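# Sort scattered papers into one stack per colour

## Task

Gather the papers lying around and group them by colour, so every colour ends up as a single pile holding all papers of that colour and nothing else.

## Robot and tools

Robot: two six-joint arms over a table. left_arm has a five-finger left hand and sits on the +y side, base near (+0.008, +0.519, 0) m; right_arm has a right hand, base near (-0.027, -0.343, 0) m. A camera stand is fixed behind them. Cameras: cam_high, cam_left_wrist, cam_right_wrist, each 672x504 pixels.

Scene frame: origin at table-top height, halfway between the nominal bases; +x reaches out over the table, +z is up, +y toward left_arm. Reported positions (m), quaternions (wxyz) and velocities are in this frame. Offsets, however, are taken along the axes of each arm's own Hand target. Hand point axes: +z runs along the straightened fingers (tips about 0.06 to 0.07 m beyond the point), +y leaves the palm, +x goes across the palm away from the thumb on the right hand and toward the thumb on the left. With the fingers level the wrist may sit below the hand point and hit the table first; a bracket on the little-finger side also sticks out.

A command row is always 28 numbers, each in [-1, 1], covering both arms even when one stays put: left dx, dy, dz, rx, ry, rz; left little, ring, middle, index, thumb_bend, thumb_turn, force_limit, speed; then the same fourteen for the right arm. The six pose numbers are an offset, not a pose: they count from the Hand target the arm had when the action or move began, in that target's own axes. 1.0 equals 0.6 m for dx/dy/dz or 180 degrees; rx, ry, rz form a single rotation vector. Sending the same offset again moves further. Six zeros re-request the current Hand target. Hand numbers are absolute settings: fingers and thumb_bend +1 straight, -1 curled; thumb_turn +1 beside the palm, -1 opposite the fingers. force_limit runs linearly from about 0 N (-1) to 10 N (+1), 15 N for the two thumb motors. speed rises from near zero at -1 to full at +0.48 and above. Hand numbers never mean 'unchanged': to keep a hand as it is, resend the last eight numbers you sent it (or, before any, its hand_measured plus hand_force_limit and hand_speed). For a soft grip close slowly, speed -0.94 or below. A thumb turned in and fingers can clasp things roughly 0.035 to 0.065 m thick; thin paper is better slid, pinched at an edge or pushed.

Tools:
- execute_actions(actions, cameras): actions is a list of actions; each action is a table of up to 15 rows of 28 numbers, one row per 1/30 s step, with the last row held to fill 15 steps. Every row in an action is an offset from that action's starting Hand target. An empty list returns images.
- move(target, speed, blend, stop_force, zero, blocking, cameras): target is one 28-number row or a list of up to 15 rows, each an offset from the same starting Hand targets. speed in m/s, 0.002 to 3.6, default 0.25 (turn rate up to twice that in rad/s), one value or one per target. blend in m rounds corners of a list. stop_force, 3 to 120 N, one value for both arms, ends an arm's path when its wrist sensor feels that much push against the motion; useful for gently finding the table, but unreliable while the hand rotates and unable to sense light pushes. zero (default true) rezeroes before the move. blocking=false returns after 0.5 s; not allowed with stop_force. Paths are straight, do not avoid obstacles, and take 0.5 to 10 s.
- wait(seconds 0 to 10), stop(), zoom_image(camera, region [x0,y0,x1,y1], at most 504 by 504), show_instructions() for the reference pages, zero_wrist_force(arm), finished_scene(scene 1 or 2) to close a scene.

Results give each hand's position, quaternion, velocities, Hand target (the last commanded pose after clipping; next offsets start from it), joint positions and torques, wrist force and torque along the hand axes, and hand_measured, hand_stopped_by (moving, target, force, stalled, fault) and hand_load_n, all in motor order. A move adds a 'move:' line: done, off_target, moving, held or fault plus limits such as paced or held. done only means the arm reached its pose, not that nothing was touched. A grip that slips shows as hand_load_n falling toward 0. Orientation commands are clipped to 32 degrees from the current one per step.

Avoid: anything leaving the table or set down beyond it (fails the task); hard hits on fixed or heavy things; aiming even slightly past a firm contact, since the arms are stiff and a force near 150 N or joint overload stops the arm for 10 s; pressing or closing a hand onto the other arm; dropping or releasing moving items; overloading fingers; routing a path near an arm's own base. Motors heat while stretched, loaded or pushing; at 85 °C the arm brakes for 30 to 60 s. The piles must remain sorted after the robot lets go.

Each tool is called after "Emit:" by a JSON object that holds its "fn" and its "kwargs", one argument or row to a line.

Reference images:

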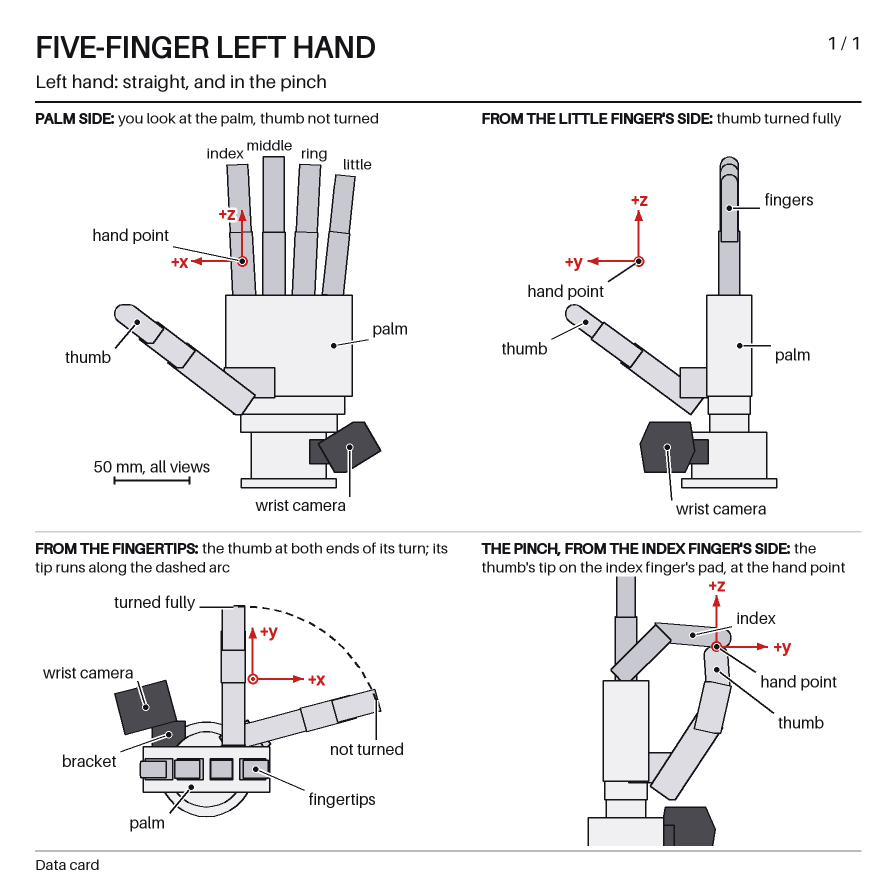

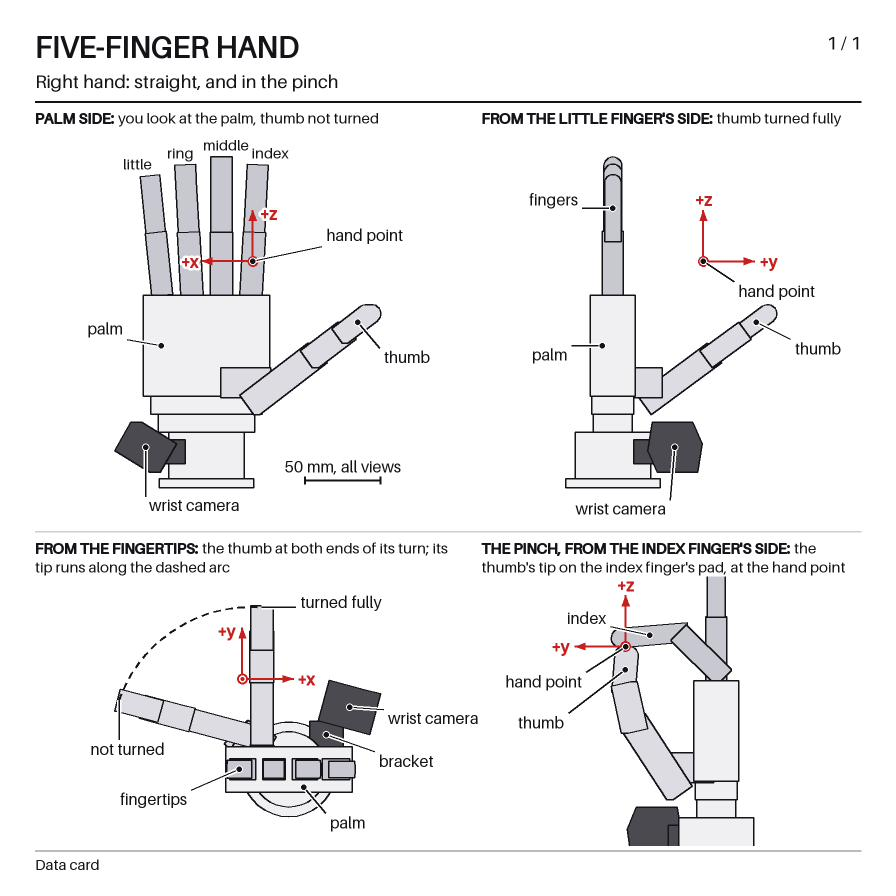

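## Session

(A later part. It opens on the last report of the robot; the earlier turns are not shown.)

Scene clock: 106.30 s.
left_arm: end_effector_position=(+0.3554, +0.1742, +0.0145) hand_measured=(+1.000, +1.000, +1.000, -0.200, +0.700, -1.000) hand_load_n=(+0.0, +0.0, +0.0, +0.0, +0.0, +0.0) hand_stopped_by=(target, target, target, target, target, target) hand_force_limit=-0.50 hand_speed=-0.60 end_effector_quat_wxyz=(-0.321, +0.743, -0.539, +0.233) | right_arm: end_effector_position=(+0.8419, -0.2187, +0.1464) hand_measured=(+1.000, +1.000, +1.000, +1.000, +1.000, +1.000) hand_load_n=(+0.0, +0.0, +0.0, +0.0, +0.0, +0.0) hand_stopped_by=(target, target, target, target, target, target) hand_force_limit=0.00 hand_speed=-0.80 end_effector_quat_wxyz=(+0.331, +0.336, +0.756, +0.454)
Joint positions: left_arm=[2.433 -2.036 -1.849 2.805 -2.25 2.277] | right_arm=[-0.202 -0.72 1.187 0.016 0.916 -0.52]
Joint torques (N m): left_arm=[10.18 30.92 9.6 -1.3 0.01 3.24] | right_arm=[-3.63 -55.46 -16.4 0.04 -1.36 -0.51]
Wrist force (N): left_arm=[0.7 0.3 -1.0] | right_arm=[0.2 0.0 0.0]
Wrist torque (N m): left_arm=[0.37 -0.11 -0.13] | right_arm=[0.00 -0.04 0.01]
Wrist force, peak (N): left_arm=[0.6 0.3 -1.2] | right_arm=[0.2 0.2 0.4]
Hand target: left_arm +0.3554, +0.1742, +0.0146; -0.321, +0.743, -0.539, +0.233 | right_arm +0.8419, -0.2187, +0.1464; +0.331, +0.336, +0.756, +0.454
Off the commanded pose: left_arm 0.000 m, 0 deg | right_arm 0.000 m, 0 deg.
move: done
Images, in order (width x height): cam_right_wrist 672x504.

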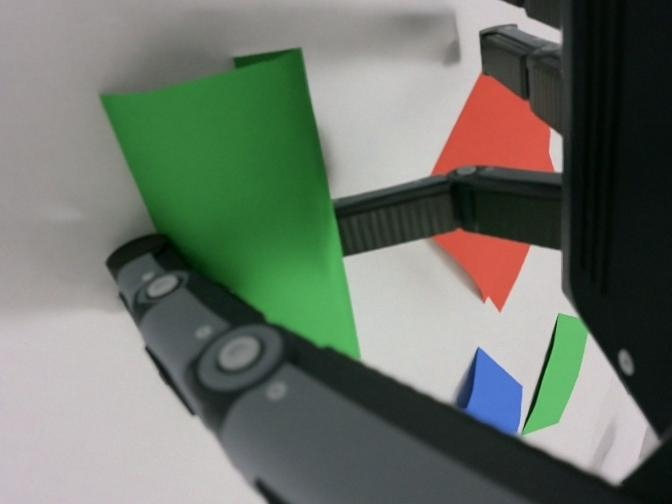

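Emit:
{"fn": "move", "kwargs": {
  "target": [
    [0,0.0002,0.0002,0,0,0,1,1,1,-0.2,0.55,-1,-0.5,-0.6,0,0,0,0,0,0,1,1,1,1,1,1,0,-0.8],
    [0,0.0002,0.0002,0,0,0,1,1,1,-0.27,0.45,-1,-0.5,-0.6,0,0,0,0,0,0,1,1,1,1,1,1,0,-0.8],
    [0,0.0002,0.0002,0,0,0,1,1,1,-0.3,0.38,-1,-0.5,-0.6,0,0,0,0,0,0,1,1,1,1,1,1,0,-0.8]
  ],
  "speed": 0.02,
  "cameras": ["cam_right_wrist"]
}}

Emit:
{"fn": "move", "kwargs": {
  "target": [
    [0,0,0,0,0,0,1,1,1,-0.35,0.33,-1,-0.5,-0.6,0,0,0,0,0,0,1,1,1,1,1,1,0,-0.8]
  ],
  "speed": 0.02,
  "cameras": ["cam_right_wrist"]
}}

Emit:
{"fn": "move", "kwargs": {
  "target": [
    [0,0,0,0,0,0,1,1,1,-0.6,0.33,-1,0,-0.6,0,0,0,0,0,0,1,1,1,1,1,1,0,-0.8]
  ],
  "speed": 0.02,
  "cameras": ["cam_right_wrist"]
}}

Scene clock: 108.20 s.
left_arm: end_effector_position=(+0.3554, +0.1742, +0.0144) hand_measured=(+1.000, +1.000, +1.000, -0.300, +0.380, -1.000) hand_load_n=(+0.0, +0.0, +0.0, +0.0, +0.0, +0.0) hand_stopped_by=(target, target, target, target, target, target) hand_force_limit=-0.50 hand_speed=-0.60 end_effector_quat_wxyz=(-0.321, +0.743, -0.539, +0.233) | right_arm: end_effector_position=(+0.8419, -0.2187, +0.1464) hand_measured=(+1.000, +1.000, +1.000, +1.000, +1.000, +1.000) hand_load_n=(+0.0, +0.0, +0.0, +0.0, +0.0, +0.0) hand_stopped_by=(target, target, target, target, target, target) hand_force_limit=0.00 hand_speed=-0.80 end_effector_quat_wxyz=(+0.331, +0.336, +0.756, +0.454)
Joint positions: left_arm=[2.433 -2.036 -1.849 2.806 -2.25 2.277] | right_arm=[-0.202 -0.72 1.187 0.016 0.916 -0.52]
Joint torques (N m): left_arm=[9.7 24.47 7.65 -0.05 1.72 3.18] | right_arm=[-4.13 -55.19 -16.37 0.13 -1.17 -0.47]
Wrist force (N): left_arm=[0.5 0.3 -1.0] | right_arm=[0.1 0.1 0.1]
Wrist torque (N m): left_arm=[0.37 -0.09 -0.14] | right_arm=[0.01 -0.02 0.00]
Wrist force, peak (N): left_arm=[0.6 0.3 -1.2] | right_arm=[0.2 0.1 0.4]
Hand target: left_arm +0.3554, +0.1742, +0.0144; -0.321, +0.743, -0.539, +0.233 | right_arm +0.8419, -0.2187, +0.1464; +0.331, +0.336, +0.756, +0.454
Off the commanded pose: left_arm 0.000 m, 0 deg | right_arm 0.000 m, 0 deg.
move: done
Images, in order (width x height): cam_right_wrist 672x504.

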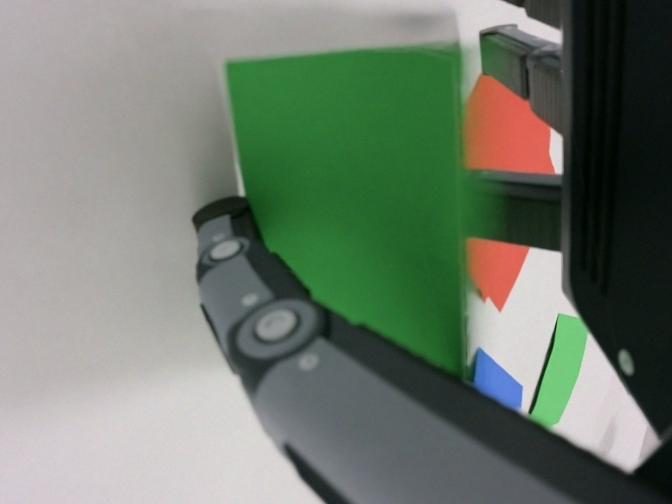

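Scene clock: 108.70 s.
left_arm: end_effector_position=(+0.3554, +0.1742, +0.0144) hand_measured=(+1.000, +1.000, +1.000, -0.350, +0.330, -1.000) hand_load_n=(+0.0, +0.0, +0.0, +0.0, +0.0, +0.5) hand_stopped_by=(target, target, target, target, target, target) hand_force_limit=-0.50 hand_speed=-0.60 end_effector_quat_wxyz=(-0.321, +0.743, -0.539, +0.233) | right_arm: end_effector_position=(+0.8419, -0.2187, +0.1464) hand_measured=(+1.000, +1.000, +1.000, +1.000, +1.000, +1.000) hand_load_n=(+0.0, +0.0, +0.0, +0.0, +0.0, +0.0) hand_stopped_by=(target, target, target, target, target, target) hand_force_limit=0.00 hand_speed=-0.80 end_effector_quat_wxyz=(+0.331, +0.336, +0.756, +0.454)
Joint positions: left_arm=[2.433 -2.036 -1.849 2.806 -2.25 2.277] | right_arm=[-0.202 -0.72 1.187 0.016 0.916 -0.52]
Joint torques (N m): left_arm=[9.51 24.24 7.48 -0.17 1.69 3.2] | right_arm=[-3.3 -55.75 -14.99 0.02 -1.19 -0.38]
Wrist force (N): left_arm=[0.3 0.3 -1.0] | right_arm=[0.1 0.0 0.2]
Wrist torque (N m): left_arm=[0.36 -0.05 -0.15] | right_arm=[0.00 -0.03 0.01]
Wrist force, peak (N): left_arm=[0.5 0.3 -1.1] | right_arm=[0.2 0.0 0.4]
Hand target: left_arm +0.3554, +0.1742, +0.0144; -0.321, +0.743, -0.539, +0.233 | right_arm +0.8419, -0.2187, +0.1464; +0.331, +0.336, +0.756, +0.454
Off the commanded pose: left_arm 0.000 m, 0 deg | right_arm 0.000 m, 0 deg.
move: done
Images, in order (width x height): cam_right_wrist 672x504.

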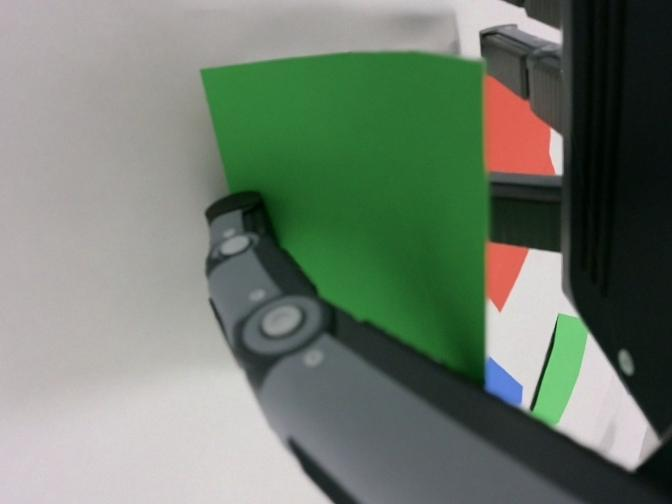

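Scene clock: 109.20 s.
left_arm: end_effector_position=(+0.3554, +0.1742, +0.0144) hand_measured=(+1.000, +1.000, +1.000, -0.456, +0.332, -1.000) hand_load_n=(+0.0, +0.0, +0.0, +4.5, +6.5, -0.5) hand_stopped_by=(target, target, target, force, target, target) hand_force_limit=0.00 hand_speed=-0.60 end_effector_quat_wxyz=(-0.321, +0.743, -0.539, +0.233) | right_arm: end_effector_position=(+0.8419, -0.2187, +0.1464) hand_measured=(+1.000, +1.000, +1.000, +1.000, +1.000, +1.000) hand_load_n=(+0.0, +0.0, +0.0, +0.0, +0.0, +0.5) hand_stopped_by=(target, target, target, target, target, target) hand_force_limit=0.00 hand_speed=-0.80 end_effector_quat_wxyz=(+0.331, +0.336, +0.756, +0.454)
Joint positions: left_arm=[2.433 -2.036 -1.849 2.806 -2.25 2.277] | right_arm=[-0.202 -0.72 1.187 0.016 0.916 -0.52]
Joint torques (N m): left_arm=[9.69 24.81 7.68 -0.35 1.69 3.21] | right_arm=[-4.38 -54.82 -15.57 0.29 -1.08 -0.62]
Wrist force (N): left_arm=[0.6 0.4 -0.9] | right_arm=[0.4 0.0 0.1]
Wrist torque (N m): left_arm=[0.37 -0.09 -0.13] | right_arm=[-0.01 -0.06 0.02]
Wrist force, peak (N): left_arm=[0.5 0.5 -1.1] | right_arm=[0.3 0.0 0.3]
Hand target: left_arm +0.3554, +0.1742, +0.0144; -0.321, +0.743, -0.539, +0.233 | right_arm +0.8419, -0.2187, +0.1464; +0.331, +0.336, +0.756, +0.454
Off the commanded pose: left_arm 0.000 m, 0 deg | right_arm 0.000 m, 0 deg.
move: done
Images, in order (width x height): cam_right_wrist 672x504.

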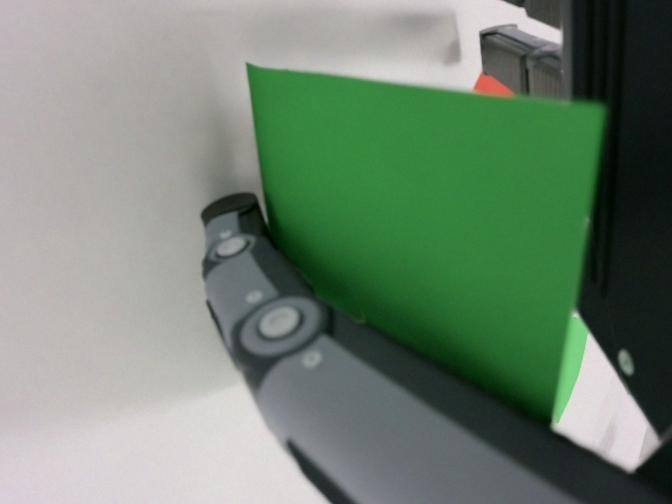

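Emit:
{"fn": "move", "kwargs": {
  "target": [
    [0,-0.1036,-0.0966,0,0,0,1,1,1,-0.6,0.33,-1,0,-0.6,0,0,0,0,0,0,1,1,1,1,1,1,0,-0.8],
    [0.4175,-0.0826,-0.0839,0,0.3099,0.2891,1,1,1,-0.6,0.33,-1,0,-0.6,0,0,0,0,0,0,1,1,1,1,1,1,0,-0.8]
  ],
  "speed": [0.08,0.2],
  "cameras": ["cam_high","cam_right_wrist"]
}}

Emit:
{"fn": "zoom_image", "kwargs": {
  "camera": "cam_high",
  "region": [310, 130, 470, 290]
}}

Scene clock: 115.00 s.
left_arm: end_effector_position=(+0.4306, -0.0647, +0.0849) hand_measured=(+1.000, +1.000, +1.000, -0.456, +0.332, -1.000) hand_load_n=(+0.0, +0.0, +0.0, +4.5, +6.5, -0.5) hand_stopped_by=(target, target, target, force, target, target) hand_force_limit=0.00 hand_speed=-0.60 end_effector_quat_wxyz=(+0.107, -0.252, +0.882, -0.383) | right_arm: end_effector_position=(+0.8419, -0.2187, +0.1464) hand_measured=(+1.000, +1.000, +1.000, +1.000, +1.000, +1.000) hand_load_n=(+0.0, +0.0, +0.0, +0.0, +0.0, +0.0) hand_stopped_by=(target, target, target, target, target, target) hand_force_limit=0.00 hand_speed=-0.80 end_effector_quat_wxyz=(+0.331, +0.336, +0.756, +0.454)
Joint positions: left_arm=[2.517 -2.25 -1.212 2.673 -1.298 3.4] | right_arm=[-0.202 -0.72 1.187 0.016 0.916 -0.52]
Joint torques (N m): left_arm=[0.19 42.6 23.48 0.47 -0.83 -1.16] | right_arm=[-4.22 -55.4 -15.27 0.06 -1.36 -0.55]
Wrist force (N): left_arm=[0.1 0.0 -1.2] | right_arm=[0.2 0.0 0.2]
Wrist torque (N m): left_arm=[0.27 -0.02 -0.09] | right_arm=[-0.01 -0.03 0.01]
Wrist force, peak (N): left_arm=[0.4 0.4 -1.6] | right_arm=[0.4 -0.2 0.2]
Hand target: left_arm +0.4306, -0.0648, +0.0849; +0.107, -0.252, +0.882, -0.383 | right_arm +0.8419, -0.2187, +0.1464; +0.331, +0.336, +0.756, +0.454
Off the commanded pose: left_arm 0.000 m, 0 deg | right_arm 0.000 m, 0 deg.
move: done
Images, in order (width x height): cam_high 672x504, cam_right_wrist 672x504.

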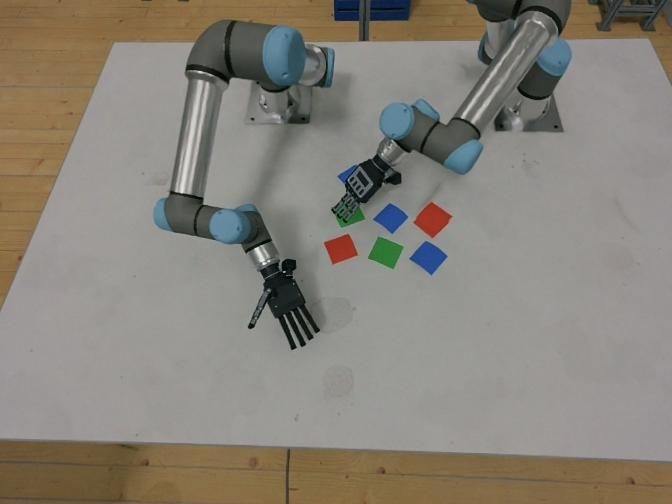

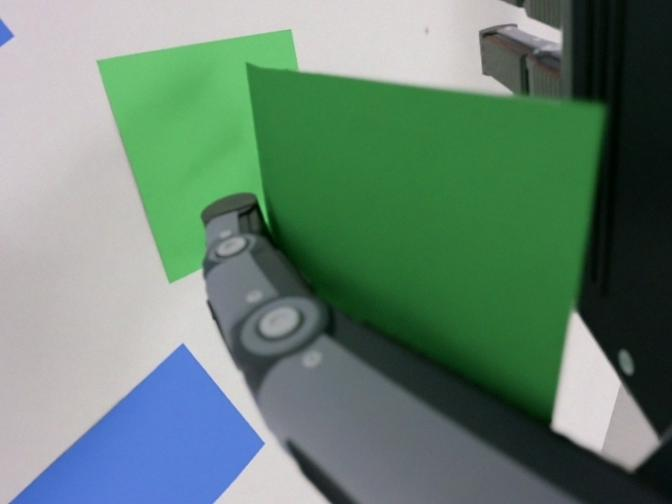

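Scaled by 3.150 from the camera's 672x504 image, which has a finer 960x720 frame.

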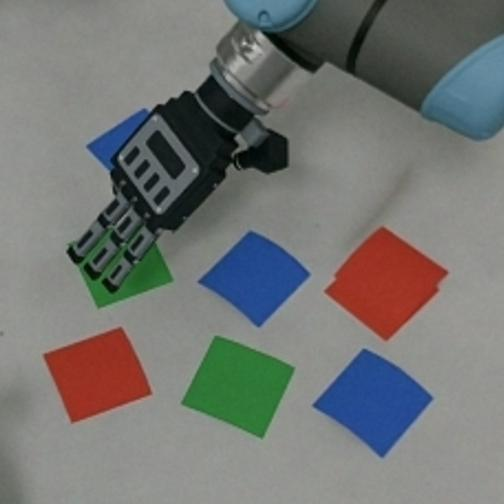

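Emit:
{"fn": "move", "kwargs": {
  "target": [
    [-0.0075,0.0215,0.0747,0,0,0,1,1,1,-0.6,0.33,-1,0,-0.6,0,0,0,0,0,0,1,1,1,1,1,1,0,-0.8]
  ],
  "speed": 0.08,
  "cameras": ["cam_high","cam_right_wrist"]
}}

Emit:
{"fn": "zoom_image", "kwargs": {
  "camera": "cam_high",
  "region": [300, 150, 420, 270]
}}

Scene clock: 116.67 s.
left_arm: end_effector_position=(+0.4469, -0.0829, +0.0449) hand_measured=(+1.000, +1.000, +1.000, -0.456, +0.332, -1.000) hand_load_n=(+0.0, +0.0, +0.0, +4.5, +6.5, -0.5) hand_stopped_by=(target, target, target, force, target, target) hand_force_limit=0.00 hand_speed=-0.60 end_effector_quat_wxyz=(+0.107, -0.252, +0.882, -0.383) end_effector_velocity=(-0.001, +0.001, +0.002) end_effector_angular_velocity=(+0.000, +0.000, +0.000) | right_arm: end_effector_position=(+0.8419, -0.2187, +0.1464) hand_measured=(+1.000, +1.000, +1.000, +1.000, +1.000, +1.000) hand_load_n=(+0.0, +0.0, +0.0, +0.0, +0.0, +0.0) hand_stopped_by=(target, target, target, target, target, target) hand_force_limit=0.00 hand_speed=-0.80 end_effector_quat_wxyz=(+0.331, +0.336, +0.756, +0.454)
Joint positions: left_arm=[2.509 -2.343 -1.156 2.711 -1.303 3.394] | right_arm=[-0.202 -0.72 1.187 0.016 0.916 -0.52]
Joint velocities: left_arm=[0 0.006 -0.003 -0.002 0 0] | right_arm=[within noise]
Joint torques (N m): left_arm=[-1.09 51.8 12.8 -2.19 -1.01 -1.05] | right_arm=[-4.41 -55.05 -15.7 0.17 -1.3 -0.63]
Wrist force (N): left_arm=[0.2 0.0 -1.9] | right_arm=[0.2 0.2 0.3]
Wrist torque (N m): left_arm=[0.31 -0.04 -0.07] | right_arm=[0.01 -0.04 0.01]
Wrist force, peak (N): left_arm=[0.1 -0.2 -1.9] | right_arm=[0.2 0.1 0.4]
Hand target: left_arm +0.4469, -0.0828, +0.0449; +0.107, -0.252, +0.882, -0.383 | right_arm +0.8419, -0.2187, +0.1464; +0.331, +0.336, +0.756, +0.454
Off the commanded pose: left_arm 0.000 m, 0 deg | right_arm 0.000 m, 0 deg.
move: done
Images, in order (width x height): cam_high 672x504, cam_right_wrist 672x504.

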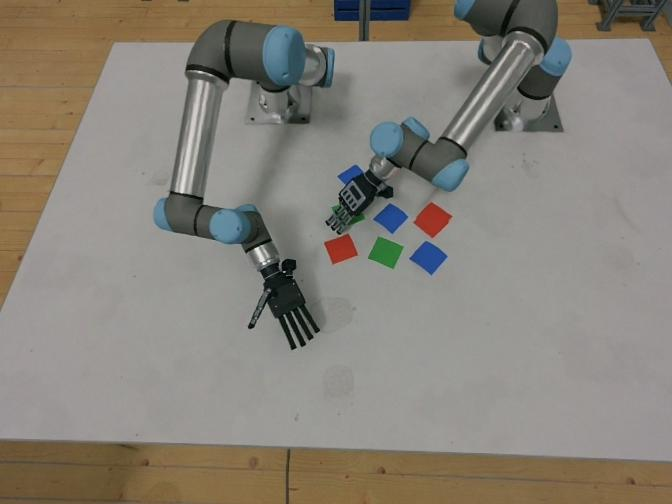

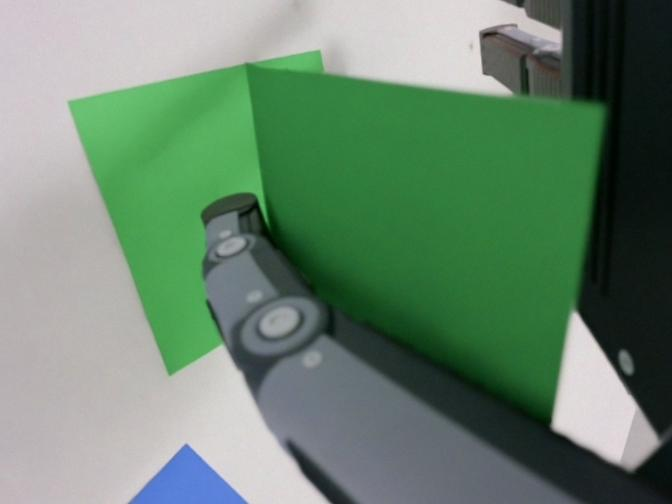

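Scaled by 4.200 from the camera's 672x504 image, which has a finer 960x720 frame.

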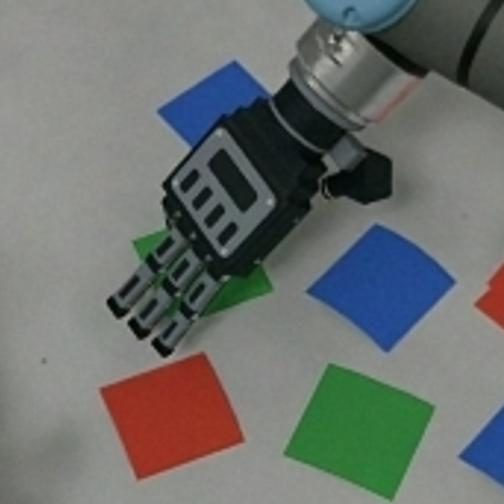

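Emit:
{"fn": "move", "kwargs": {
  "target": [
    [0,0.0322,0.0300,0,0,0,1,1,1,-0.6,0.33,-1,0,-0.6,0,0,0,0,0,0,1,1,1,1,1,1,0,-0.8]
  ],
  "speed": 0.04,
  "cameras": ["cam_right_wrist"]
}}

Emit:
{"fn": "move", "kwargs": {
  "target": [
    [0,0,0,0,0,0,1,1,1,-0.45,0.45,-1,0,-0.6,0,0,0,0,0,0,1,1,1,1,1,1,0,-0.8]
  ],
  "speed": 0.04,
  "cameras": ["cam_right_wrist"]
}}

Scene clock: 117.80 s.
left_arm: end_effector_position=(+0.4467, -0.0828, +0.0182) hand_measured=(+1.000, +1.000, +1.000, -0.456, +0.332, -1.000) hand_load_n=(+0.0, +0.0, +0.0, +4.5, +6.5, -0.5) hand_stopped_by=(target, target, target, force, target, target) hand_force_limit=0.00 hand_speed=-0.60 end_effector_quat_wxyz=(+0.107, -0.252, +0.882, -0.383) end_effector_velocity=(-0.001, +0.000, +0.003) end_effector_angular_velocity=(+0.001, +0.002, +0.000) | right_arm: end_effector_position=(+0.8419, -0.2187, +0.1464) hand_measured=(+1.000, +1.000, +1.000, +1.000, +1.000, +1.000) hand_load_n=(+0.0, +0.0, +0.0, +0.0, +0.0, +0.0) hand_stopped_by=(target, target, target, target, target, target) hand_force_limit=0.00 hand_speed=-0.80 end_effector_quat_wxyz=(+0.331, +0.336, +0.756, +0.454)
Joint positions: left_arm=[2.509 -2.368 -1.183 2.763 -1.303 3.394] | right_arm=[-0.202 -0.72 1.187 0.016 0.916 -0.52]
Joint velocities: left_arm=[0 0.003 0.002 -0.008 0 0] | right_arm=[within noise]
Joint torques (N m): left_arm=[-1.25 51.41 26.31 -2.34 -0.08 1.54] | right_arm=[-4.58 -54.51 -16.14 0.21 -1.22 -0.48]
Wrist force (N): left_arm=[0.2 0.1 -1.5] | right_arm=[0.2 0.0 0.2]
Wrist torque (N m): left_arm=[0.28 0.01 -0.06] | right_arm=[-0.02 -0.03 0.01]
Wrist force, peak (N): left_arm=[0.2 -0.6 -1.6] | right_arm=[0.3 -0.1 0.3]
Hand target: left_arm +0.4467, -0.0829, +0.0184; +0.107, -0.252, +0.882, -0.383 | right_arm +0.8419, -0.2187, +0.1464; +0.331, +0.336, +0.756, +0.454
Off the commanded pose: left_arm 0.000 m, 0 deg | right_arm 0.000 m, 0 deg.
move: done
Images, in order (width x height): cam_right_wrist 672x504.

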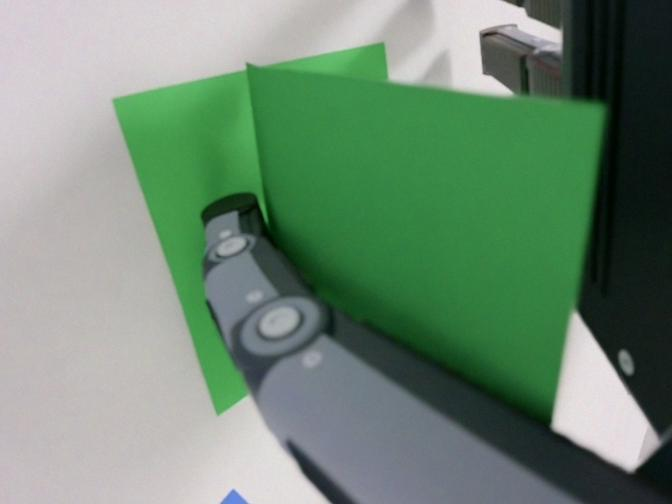

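Scene clock: 118.30 s.
left_arm: end_effector_position=(+0.4467, -0.0828, +0.0184) hand_measured=(+1.000, +1.000, +1.000, -0.450, +0.450, -1.000) hand_load_n=(+0.0, +0.0, +0.0, +0.0, +0.0, +0.0) hand_stopped_by=(target, target, target, target, target, target) hand_force_limit=0.00 hand_speed=-0.60 end_effector_quat_wxyz=(+0.107, -0.252, +0.882, -0.383) | right_arm: end_effector_position=(+0.8419, -0.2187, +0.1464) hand_measured=(+1.000, +1.000, +1.000, +1.000, +1.000, +1.000) hand_load_n=(+0.0, +0.0, +0.0, +0.0, +0.0, +0.0) hand_stopped_by=(target, target, target, target, target, target) hand_force_limit=0.00 hand_speed=-0.80 end_effector_quat_wxyz=(+0.331, +0.336, +0.756, +0.454)
Joint positions: left_arm=[2.509 -2.368 -1.183 2.763 -1.303 3.394] | right_arm=[-0.202 -0.72 1.187 0.016 0.916 -0.52]
Joint torques (N m): left_arm=[-9.73 52.21 26.46 -2.33 -2.04 -0.05] | right_arm=[-5.24 -55.5 -15.27 0.2 -1.09 -0.48]
Wrist force (N): left_arm=[0.1 -0.1 -1.5] | right_arm=[0.2 0.1 0.2]
Wrist torque (N m): left_arm=[0.24 0.02 -0.06] | right_arm=[0.01 -0.04 0.01]
Wrist force, peak (N): left_arm=[0.3 0.1 -1.6] | right_arm=[0.3 0.0 0.2]
Hand target: left_arm +0.4467, -0.0829, +0.0184; +0.107, -0.252, +0.882, -0.383 | right_arm +0.8419, -0.2187, +0.1464; +0.331, +0.336, +0.756, +0.454
Off the commanded pose: left_arm 0.000 m, 0 deg | right_arm 0.000 m, 0 deg.
move: done
Images, in order (width x height): cam_right_wrist 672x504.

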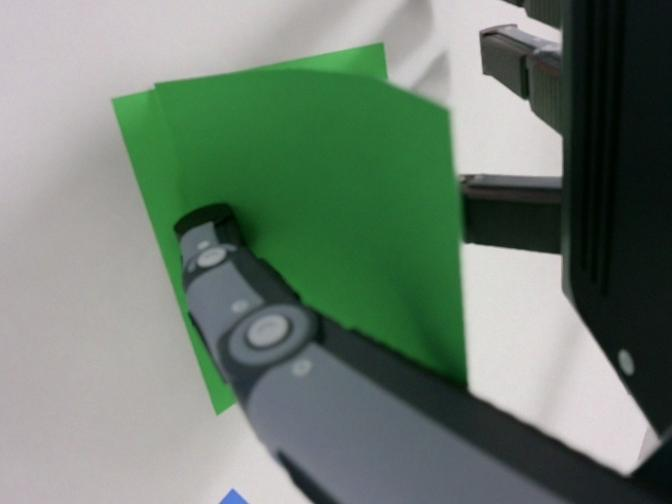

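Emit:
{"fn": "move", "kwargs": {
  "target": [
    [0,0,0,0,0,0,1,1,1,-0.2,0.45,-1,0,-0.6,0,0,0,0,0,0,1,1,1,1,1,1,0,-0.8],
    [0,-0.0061,-0.0057,0.0167,0,0,1,1,1,-0.2,0.45,-1,0,-0.6,0,0,0,0,0,0,1,1,1,1,1,1,0,-0.8],
    [0,-0.0061,-0.0057,0.0167,0,0,1,1,1,0.1,0.55,-1,0,-0.6,0,0,0,0,0,0,1,1,1,1,1,1,0,-0.8]
  ],
  "speed": 0.03,
  "cameras": ["cam_right_wrist"]
}}

Emit:
{"fn": "move", "kwargs": {
  "target": [
    [0,0,0,0,0,0,1,1,1,0.45,0.75,-1,0,-0.6,0,0,0,0,0,0,1,1,1,1,1,1,0,-0.8]
  ],
  "speed": 0.03,
  "cameras": ["cam_right_wrist"]
}}

Scene clock: 120.67 s.
left_arm: end_effector_position=(+0.4468, -0.0828, +0.0235) hand_measured=(+1.000, +1.000, +1.000, +0.100, +0.550, -1.000) hand_load_n=(+0.0, +0.0, +0.0, +0.0, +0.0, +0.0) hand_stopped_by=(target, target, target, target, target, target) hand_force_limit=0.00 hand_speed=-0.60 end_effector_quat_wxyz=(+0.113, -0.249, +0.872, -0.406) | right_arm: end_effector_position=(+0.8419, -0.2187, +0.1464) hand_measured=(+1.000, +1.000, +1.000, +1.000, +1.000, +1.000) hand_load_n=(+0.0, +0.0, +0.0, +0.0, +0.0, +0.0) hand_stopped_by=(target, target, target, target, target, target) hand_force_limit=0.00 hand_speed=-0.80 end_effector_quat_wxyz=(+0.331, +0.336, +0.756, +0.454)
Joint positions: left_arm=[2.516 -2.333 -1.245 2.842 -1.285 3.385] | right_arm=[-0.202 -0.72 1.187 0.016 0.916 -0.52]
Joint torques (N m): left_arm=[-6.93 38.79 26.56 -2.09 -2.37 2.92] | right_arm=[-4.34 -54.96 -15.68 0.13 -1.39 -0.71]
Wrist force (N): left_arm=[0.1 0.2 -1.0] | right_arm=[0.1 0.1 0.3]
Wrist torque (N m): left_arm=[0.27 0.00 -0.11] | right_arm=[0.00 -0.03 0.01]
Wrist force, peak (N): left_arm=[0.2 -0.1 -1.6] | right_arm=[0.3 0.0 0.4]
Hand target: left_arm +0.4467, -0.0828, +0.0235; +0.113, -0.249, +0.872, -0.406 | right_arm +0.8419, -0.2187, +0.1464; +0.331, +0.336, +0.756, +0.454
Off the commanded pose: left_arm 0.000 m, 0 deg | right_arm 0.000 m, 0 deg.
move: done
Images, in order (width x height): cam_right_wrist 672x504.

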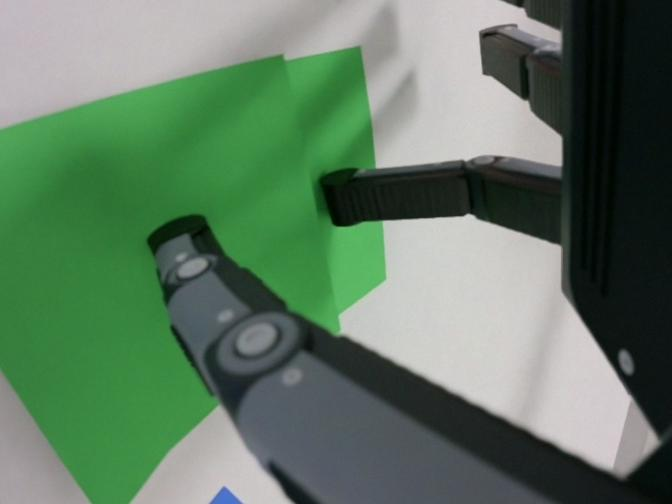

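Scene clock: 121.30 s.
left_arm: end_effector_position=(+0.4467, -0.0828, +0.0235) hand_measured=(+1.000, +1.000, +1.000, +0.450, +0.750, -1.000) hand_load_n=(-0.5, +0.0, +0.0, +0.0, +0.0, +0.0) hand_stopped_by=(target, target, target, target, target, target) hand_force_limit=0.00 hand_speed=-0.60 end_effector_quat_wxyz=(+0.113, -0.249, +0.872, -0.406) | right_arm: end_effector_position=(+0.8419, -0.2187, +0.1464) hand_measured=(+1.000, +1.000, +1.000, +1.000, +1.000, +1.000) hand_load_n=(+0.0, +0.0, +0.0, +0.0, +0.0, +0.0) hand_stopped_by=(target, target, target, target, target, target) hand_force_limit=0.00 hand_speed=-0.80 end_effector_quat_wxyz=(+0.331, +0.336, +0.756, +0.454)
Joint positions: left_arm=[2.516 -2.333 -1.245 2.842 -1.285 3.385] | right_arm=[-0.202 -0.72 1.187 0.016 0.916 -0.52]
Joint torques (N m): left_arm=[-10.42 39.09 25.1 -1.92 -2.21 2.93] | right_arm=[-3.86 -55.48 -15.76 0.08 -1.34 -0.64]
Wrist force (N): left_arm=[0.1 0.3 -1.1] | right_arm=[0.0 0.0 0.2]
Wrist torque (N m): left_arm=[0.29 0.01 -0.11] | right_arm=[-0.01 -0.01 0.00]
Wrist force, peak (N): left_arm=[0.3 0.3 -1.2] | right_arm=[0.3 -0.1 0.2]
Hand target: left_arm +0.4467, -0.0828, +0.0235; +0.113, -0.249, +0.872, -0.406 | right_arm +0.8419, -0.2187, +0.1464; +0.331, +0.336, +0.756, +0.454
Off the commanded pose: left_arm 0.000 m, 0 deg | right_arm 0.000 m, 0 deg.
move: done
Images, in order (width x height): cam_right_wrist 672x504.

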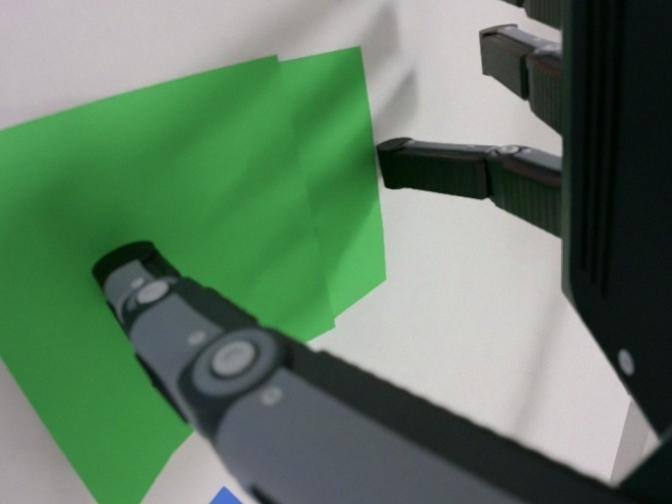

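Emit:
{"fn": "move", "kwargs": {
  "target": [
    [0,-0.0128,-0.0107,0,0,0,1,1,1,0.9,1,-1,0,-0.6,0,0,0,0,0,0,1,1,1,1,1,1,0,-0.8],
    [0.0,0.0,-0.12,0,0,0,1,1,1,0.9,1,-1,0,-0.6,0,0,0,0,0,0,1,1,1,1,1,1,0,-0.8]
  ],
  "speed": 0.1,
  "cameras": ["cam_high","cam_right_wrist"]
}}

Emit:
{"fn": "zoom_image", "kwargs": {
  "camera": "cam_high",
  "region": [310, 130, 470, 290]
}}

Scene clock: 123.20 s.
left_arm: end_effector_position=(+0.4180, -0.0359, +0.0698) hand_measured=(+1.000, +1.000, +1.000, +0.900, +1.000, -1.000) hand_load_n=(+0.0, +0.0, +0.0, +0.0, -0.5, +0.5) hand_stopped_by=(target, target, target, target, target, target) hand_force_limit=0.00 hand_speed=-0.60 end_effector_quat_wxyz=(+0.113, -0.249, +0.872, -0.406) | right_arm: end_effector_position=(+0.8419, -0.2187, +0.1464) hand_measured=(+1.000, +1.000, +1.000, +1.000, +1.000, +1.000) hand_load_n=(-0.5, +0.0, +0.0, +0.0, -0.5, +0.0) hand_stopped_by=(target, target, target, target, target, target) hand_force_limit=0.00 hand_speed=-0.80 end_effector_quat_wxyz=(+0.331, +0.336, +0.756, +0.454)
Joint positions: left_arm=[2.554 -2.164 -1.411 2.831 -1.257 3.412] | right_arm=[-0.202 -0.72 1.187 0.016 0.916 -0.52]
Joint torques (N m): left_arm=[-11.7 41.42 19.23 -1.78 -2.17 -2.71] | right_arm=[-4.58 -55.5 -14.51 0.11 -1.29 -0.61]
Wrist force (N): left_arm=[-0.2 0.1 -1.2] | right_arm=[0.1 -0.1 0.3]
Wrist torque (N m): left_arm=[0.27 0.02 -0.22] | right_arm=[-0.04 -0.04 0.00]
Wrist force, peak (N): left_arm=[-0.3 0.2 -2.2] | right_arm=[0.3 0.0 0.3]
Hand target: left_arm +0.4179, -0.0359, +0.0698; +0.113, -0.249, +0.872, -0.406 | right_arm +0.8419, -0.2187, +0.1464; +0.331, +0.336, +0.756, +0.454
Off the commanded pose: left_arm 0.000 m, 0 deg | right_arm 0.000 m, 0 deg.
move: done
Images, in order (width x height): cam_high 672x504, cam_right_wrist 672x504.

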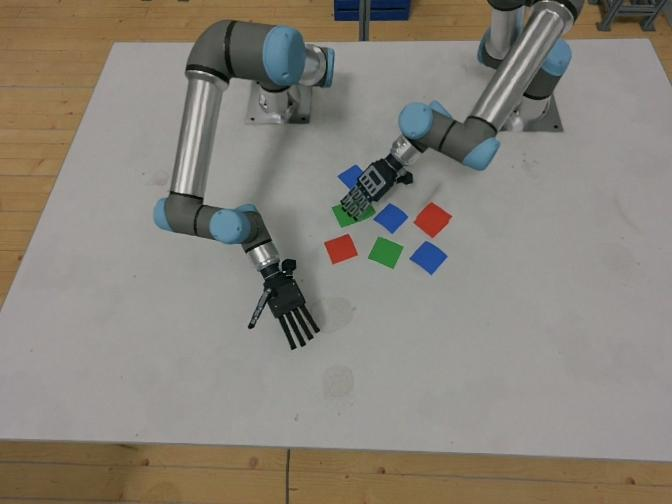

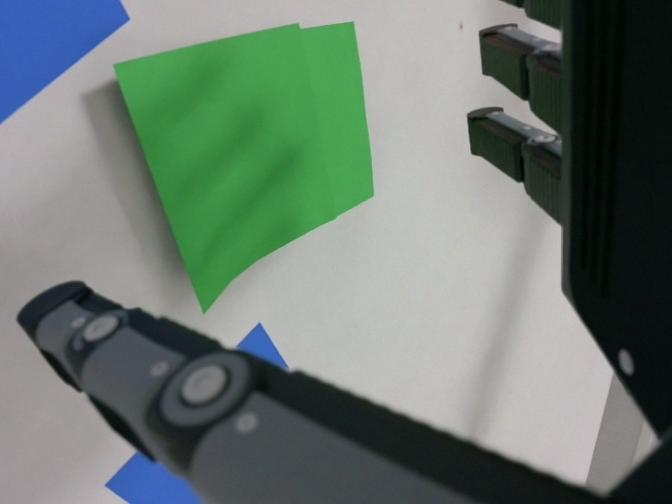

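Scaled by 3.150 from the camera's 672x504 image, which has a finer 960x720 frame.

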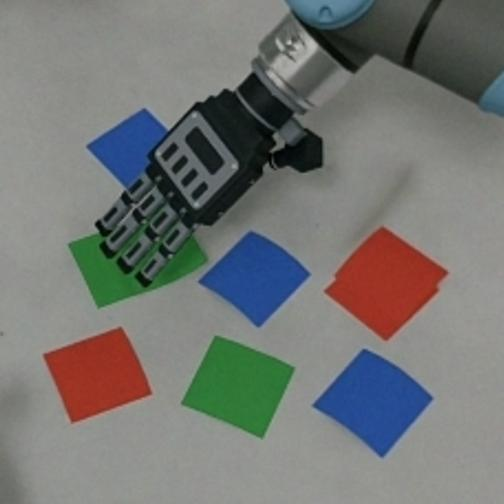

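Emit:
{"fn": "move", "kwargs": {
  "target": [
    [-0.0327,0.0996,-0.0537,0.0206,0.0340,0.0286,1,1,1,0.25,1,1,0,-0.4,0,0,0,0,0,0,1,1,1,1,1,1,0,-0.8]
  ],
  "speed": 0.1,
  "cameras": ["cam_high","cam_right_wrist"]
}}

Emit:
{"fn": "zoom_image", "kwargs": {
  "camera": "cam_high",
  "region": [310, 130, 470, 290]
}}

Scene clock: 125.83 s.
left_arm: end_effector_position=(+0.4012, +0.0280, +0.0448) hand_measured=(+1.000, +1.000, +1.000, +0.250, +1.000, +1.000) hand_load_n=(+0.0, +0.0, +0.0, +0.0, +0.0, +0.0) hand_stopped_by=(target, target, target, target, target, target) hand_force_limit=0.00 hand_speed=-0.40 end_effector_quat_wxyz=(+0.093, -0.184, +0.873, -0.442) | right_arm: end_effector_position=(+0.8419, -0.2187, +0.1464) hand_measured=(+1.000, +1.000, +1.000, +1.000, +1.000, +1.000) hand_load_n=(+0.0, +0.0, +0.0, +0.0, +0.0, -0.5) hand_stopped_by=(target, target, target, target, target, target) hand_force_limit=0.00 hand_speed=-0.80 end_effector_quat_wxyz=(+0.331, +0.336, +0.756, +0.454)
Joint positions: left_arm=[2.694 -2.082 -1.654 2.973 -1.032 3.597] | right_arm=[-0.202 -0.72 1.187 0.016 0.916 -0.52]
Joint torques (N m): left_arm=[-10.46 27.97 9.92 0.38 3.22 2.96] | right_arm=[-4.79 -55.52 -14.07 0.08 -1.37 -0.44]
Wrist force (N): left_arm=[-0.3 0.0 -0.8] | right_arm=[0.2 0.0 0.0]
Wrist torque (N m): left_arm=[0.27 0.07 -0.16] | right_arm=[0.00 -0.03 0.00]
Wrist force, peak (N): left_arm=[-0.4 1.0 -1.5] | right_arm=[0.4 0.1 0.2]
Hand target: left_arm +0.4012, +0.0280, +0.0448; +0.093, -0.184, +0.873, -0.442 | right_arm +0.8419, -0.2187, +0.1464; +0.331, +0.336, +0.756, +0.454
Off the commanded pose: left_arm 0.000 m, 0 deg | right_arm 0.000 m, 0 deg.
move: done
Images, in order (width x height): cam_high 672x504, cam_right_wrist 672x504.

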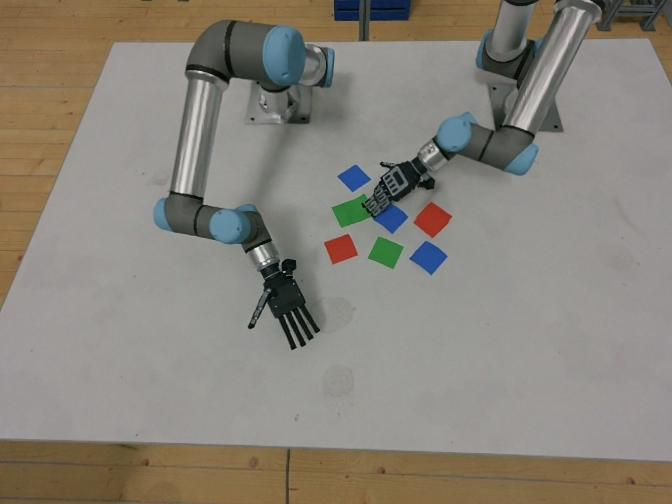

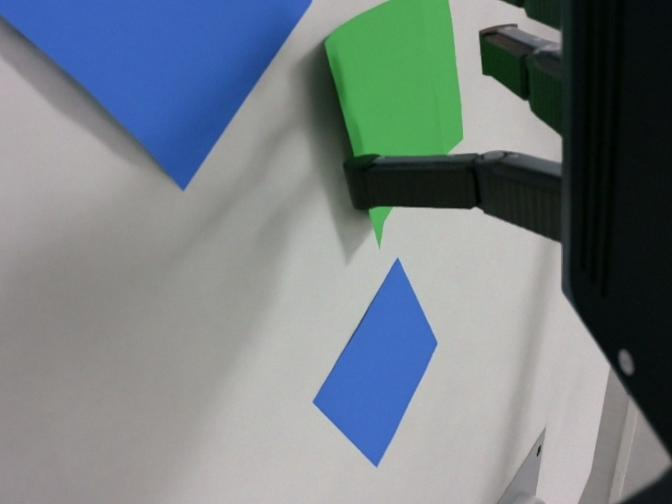

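Scaled by 3.150 from the camera's 672x504 image, which has a finer 960x720 frame.

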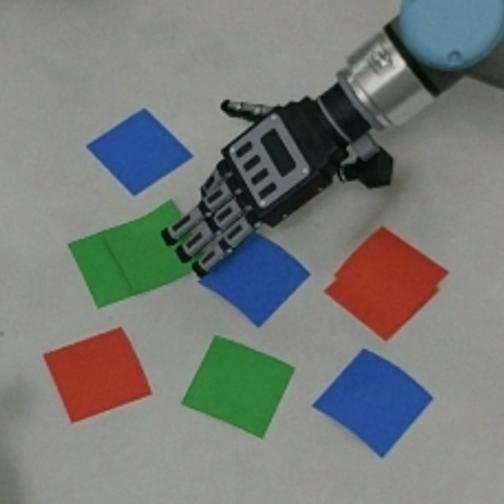

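Emit:
{"fn": "move", "kwargs": {
  "target": [
    [0,0.0178,-0.0242,0,0,0,1,1,1,0.25,1,1,0,-0.4,0,0,0,0,0,0,1,1,1,1,1,1,0,-0.8],
    [0,0.0437,-0.0051,0,0,0,1,1,1,0.25,1,1,0,-0.4,0,0,0,0,0,0,1,1,1,1,1,1,0,-0.8]
  ],
  "speed": 0.06,
  "cameras": ["cam_right_wrist"]
}}

Scene clock: 127.47 s.
left_arm: end_effector_position=(+0.3939, +0.0445, +0.0254) hand_measured=(+1.000, +1.000, +1.000, +0.250, +1.000, +1.000) hand_load_n=(+0.0, -0.5, +0.0, +0.0, -0.5, +0.0) hand_stopped_by=(target, target, target, target, target, target) hand_force_limit=0.00 hand_speed=-0.40 end_effector_quat_wxyz=(+0.093, -0.184, +0.873, -0.442) end_effector_velocity=(+0.000, +0.000, +0.002) end_effector_angular_velocity=(+0.000, +0.002, +0.001) | right_arm: end_effector_position=(+0.8419, -0.2187, +0.1464) hand_measured=(+1.000, +1.000, +1.000, +1.000, +1.000, +1.000) hand_load_n=(+0.0, +0.0, +0.0, +0.0, +0.0, +0.0) hand_stopped_by=(target, target, target, target, target, target) hand_force_limit=0.00 hand_speed=-0.80 end_effector_quat_wxyz=(+0.331, +0.336, +0.756, +0.454)
Joint positions: left_arm=[2.72 -2.078 -1.723 3.028 -1.014 3.617] | right_arm=[-0.202 -0.72 1.187 0.016 0.916 -0.52]
Joint velocities: left_arm=[0 0.002 0.002 -0.006 0 -0.001] | right_arm=[within noise]
Joint torques (N m): left_arm=[-10.22 38.85 22.24 -2.19 -1.97 -2.34] | right_arm=[-4.95 -55.25 -16.11 0.36 -1.31 -0.85]
Wrist force (N): left_arm=[-0.2 -0.1 -1.1] | right_arm=[0.3 0.1 0.3]
Wrist torque (N m): left_arm=[0.28 0.02 -0.22] | right_arm=[0.00 -0.05 0.01]
Wrist force, peak (N): left_arm=[-0.4 -0.9 -1.6] | right_arm=[0.2 0.1 0.4]
Hand target: left_arm +0.3939, +0.0445, +0.0255; +0.093, -0.184, +0.873, -0.442 | right_arm +0.8419, -0.2187, +0.1464; +0.331, +0.336, +0.756, +0.454
Off the commanded pose: left_arm 0.000 m, 0 deg | right_arm 0.000 m, 0 deg.
move: done
Images, in order (width x height): cam_right_wrist 672x504.

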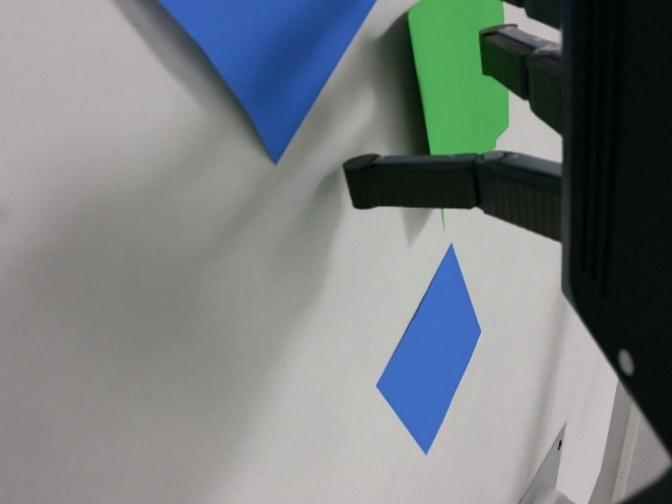

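Emit:
{"fn": "move", "kwargs": {
  "target": [
    [-0.0167,0.0,0.0,0,0,0,1,1,1,0.25,1,1,0,-0.4,0,0,0,0,0,0,1,1,1,1,1,1,0,-0.8],
    [-0.0167,0.0069,0.0050,0,0,0,1,1,1,0.25,1,1,0,-0.4,0,0,0,0,0,0,1,1,1,1,1,1,0,-0.8],
    [-0.0167,-0.0128,0.0319,0,0,0,1,1,1,0.25,1,1,0,-0.4,0,0,0,0,0,0,1,1,1,1,1,1,0,-0.8]
  ],
  "speed": [0.05,0.03,0.025],
  "cameras": ["cam_high","cam_right_wrist"]
}}

Emit:
{"fn": "zoom_image", "kwargs": {
  "camera": "cam_high",
  "region": [310, 130, 470, 290]
}}

Scene clock: 129.80 s.
left_arm: end_effector_position=(+0.4111, +0.0302, +0.0203) hand_measured=(+1.000, +1.000, +1.000, +0.250, +1.000, +1.000) hand_load_n=(+0.0, +0.0, +0.0, +0.0, +0.0, +0.0) hand_stopped_by=(target, target, target, target, target, target) hand_force_limit=0.00 hand_speed=-0.40 end_effector_quat_wxyz=(+0.093, -0.184, +0.873, -0.441) | right_arm: end_effector_position=(+0.8419, -0.2187, +0.1464) hand_measured=(+1.000, +1.000, +1.000, +1.000, +1.000, +1.000) hand_load_n=(+0.0, +0.0, +0.0, +0.0, +0.0, +0.0) hand_stopped_by=(target, target, target, target, target, target) hand_force_limit=0.00 hand_speed=-0.80 end_effector_quat_wxyz=(+0.331, +0.336, +0.756, +0.454)
Joint positions: left_arm=[2.708 -2.128 -1.654 3.014 -1.022 3.608] | right_arm=[-0.202 -0.72 1.187 0.016 0.916 -0.52]
Joint torques (N m): left_arm=[11.43 42.73 9.71 -0.28 1.48 1.81] | right_arm=[-5.43 -54.24 -15.13 0.29 -1.45 -0.7]
Wrist force (N): left_arm=[-0.1 0.0 -1.0] | right_arm=[0.2 0.3 0.1]
Wrist torque (N m): left_arm=[0.28 0.03 -0.14] | right_arm=[0.04 -0.03 0.02]
Wrist force, peak (N): left_arm=[-0.2 -0.4 -1.3] | right_arm=[0.3 0.0 0.3]
Hand target: left_arm +0.4112, +0.0303, +0.0203; +0.093, -0.184, +0.873, -0.442 | right_arm +0.8419, -0.2187, +0.1464; +0.331, +0.336, +0.756, +0.454
Off the commanded pose: left_arm 0.000 m, 0 deg | right_arm 0.000 m, 0 deg.
move: done
Images, in order (width x height): cam_high 672x504, cam_right_wrist 672x504.

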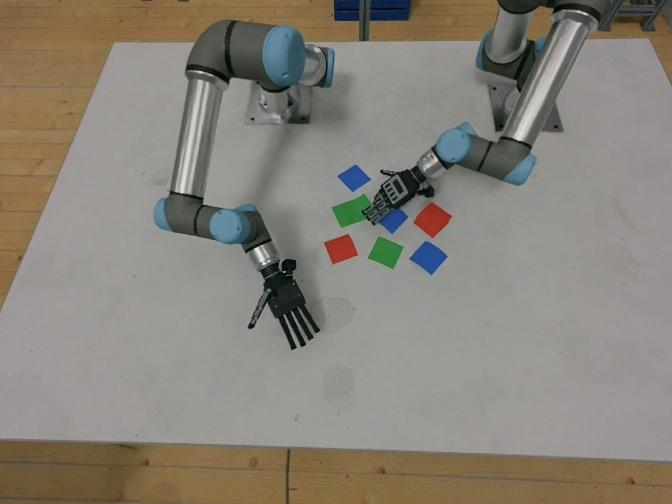

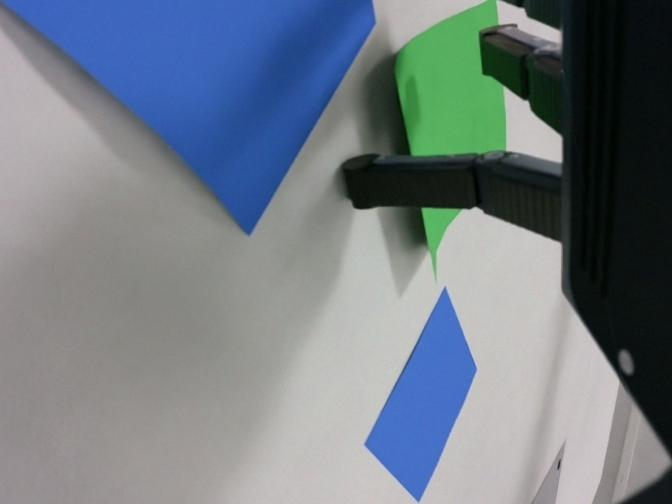

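Scaled by 3.150 from the camera's 672x504 image, which has a finer 960x720 frame.

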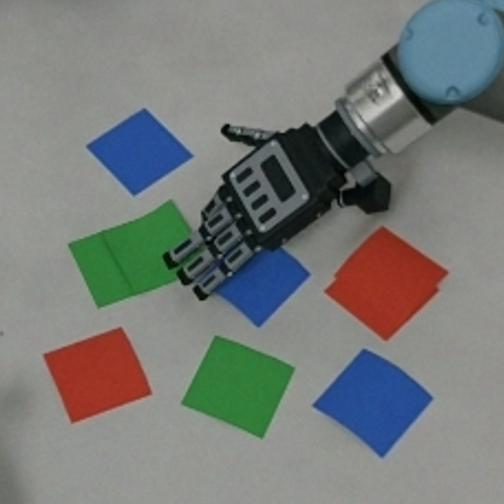

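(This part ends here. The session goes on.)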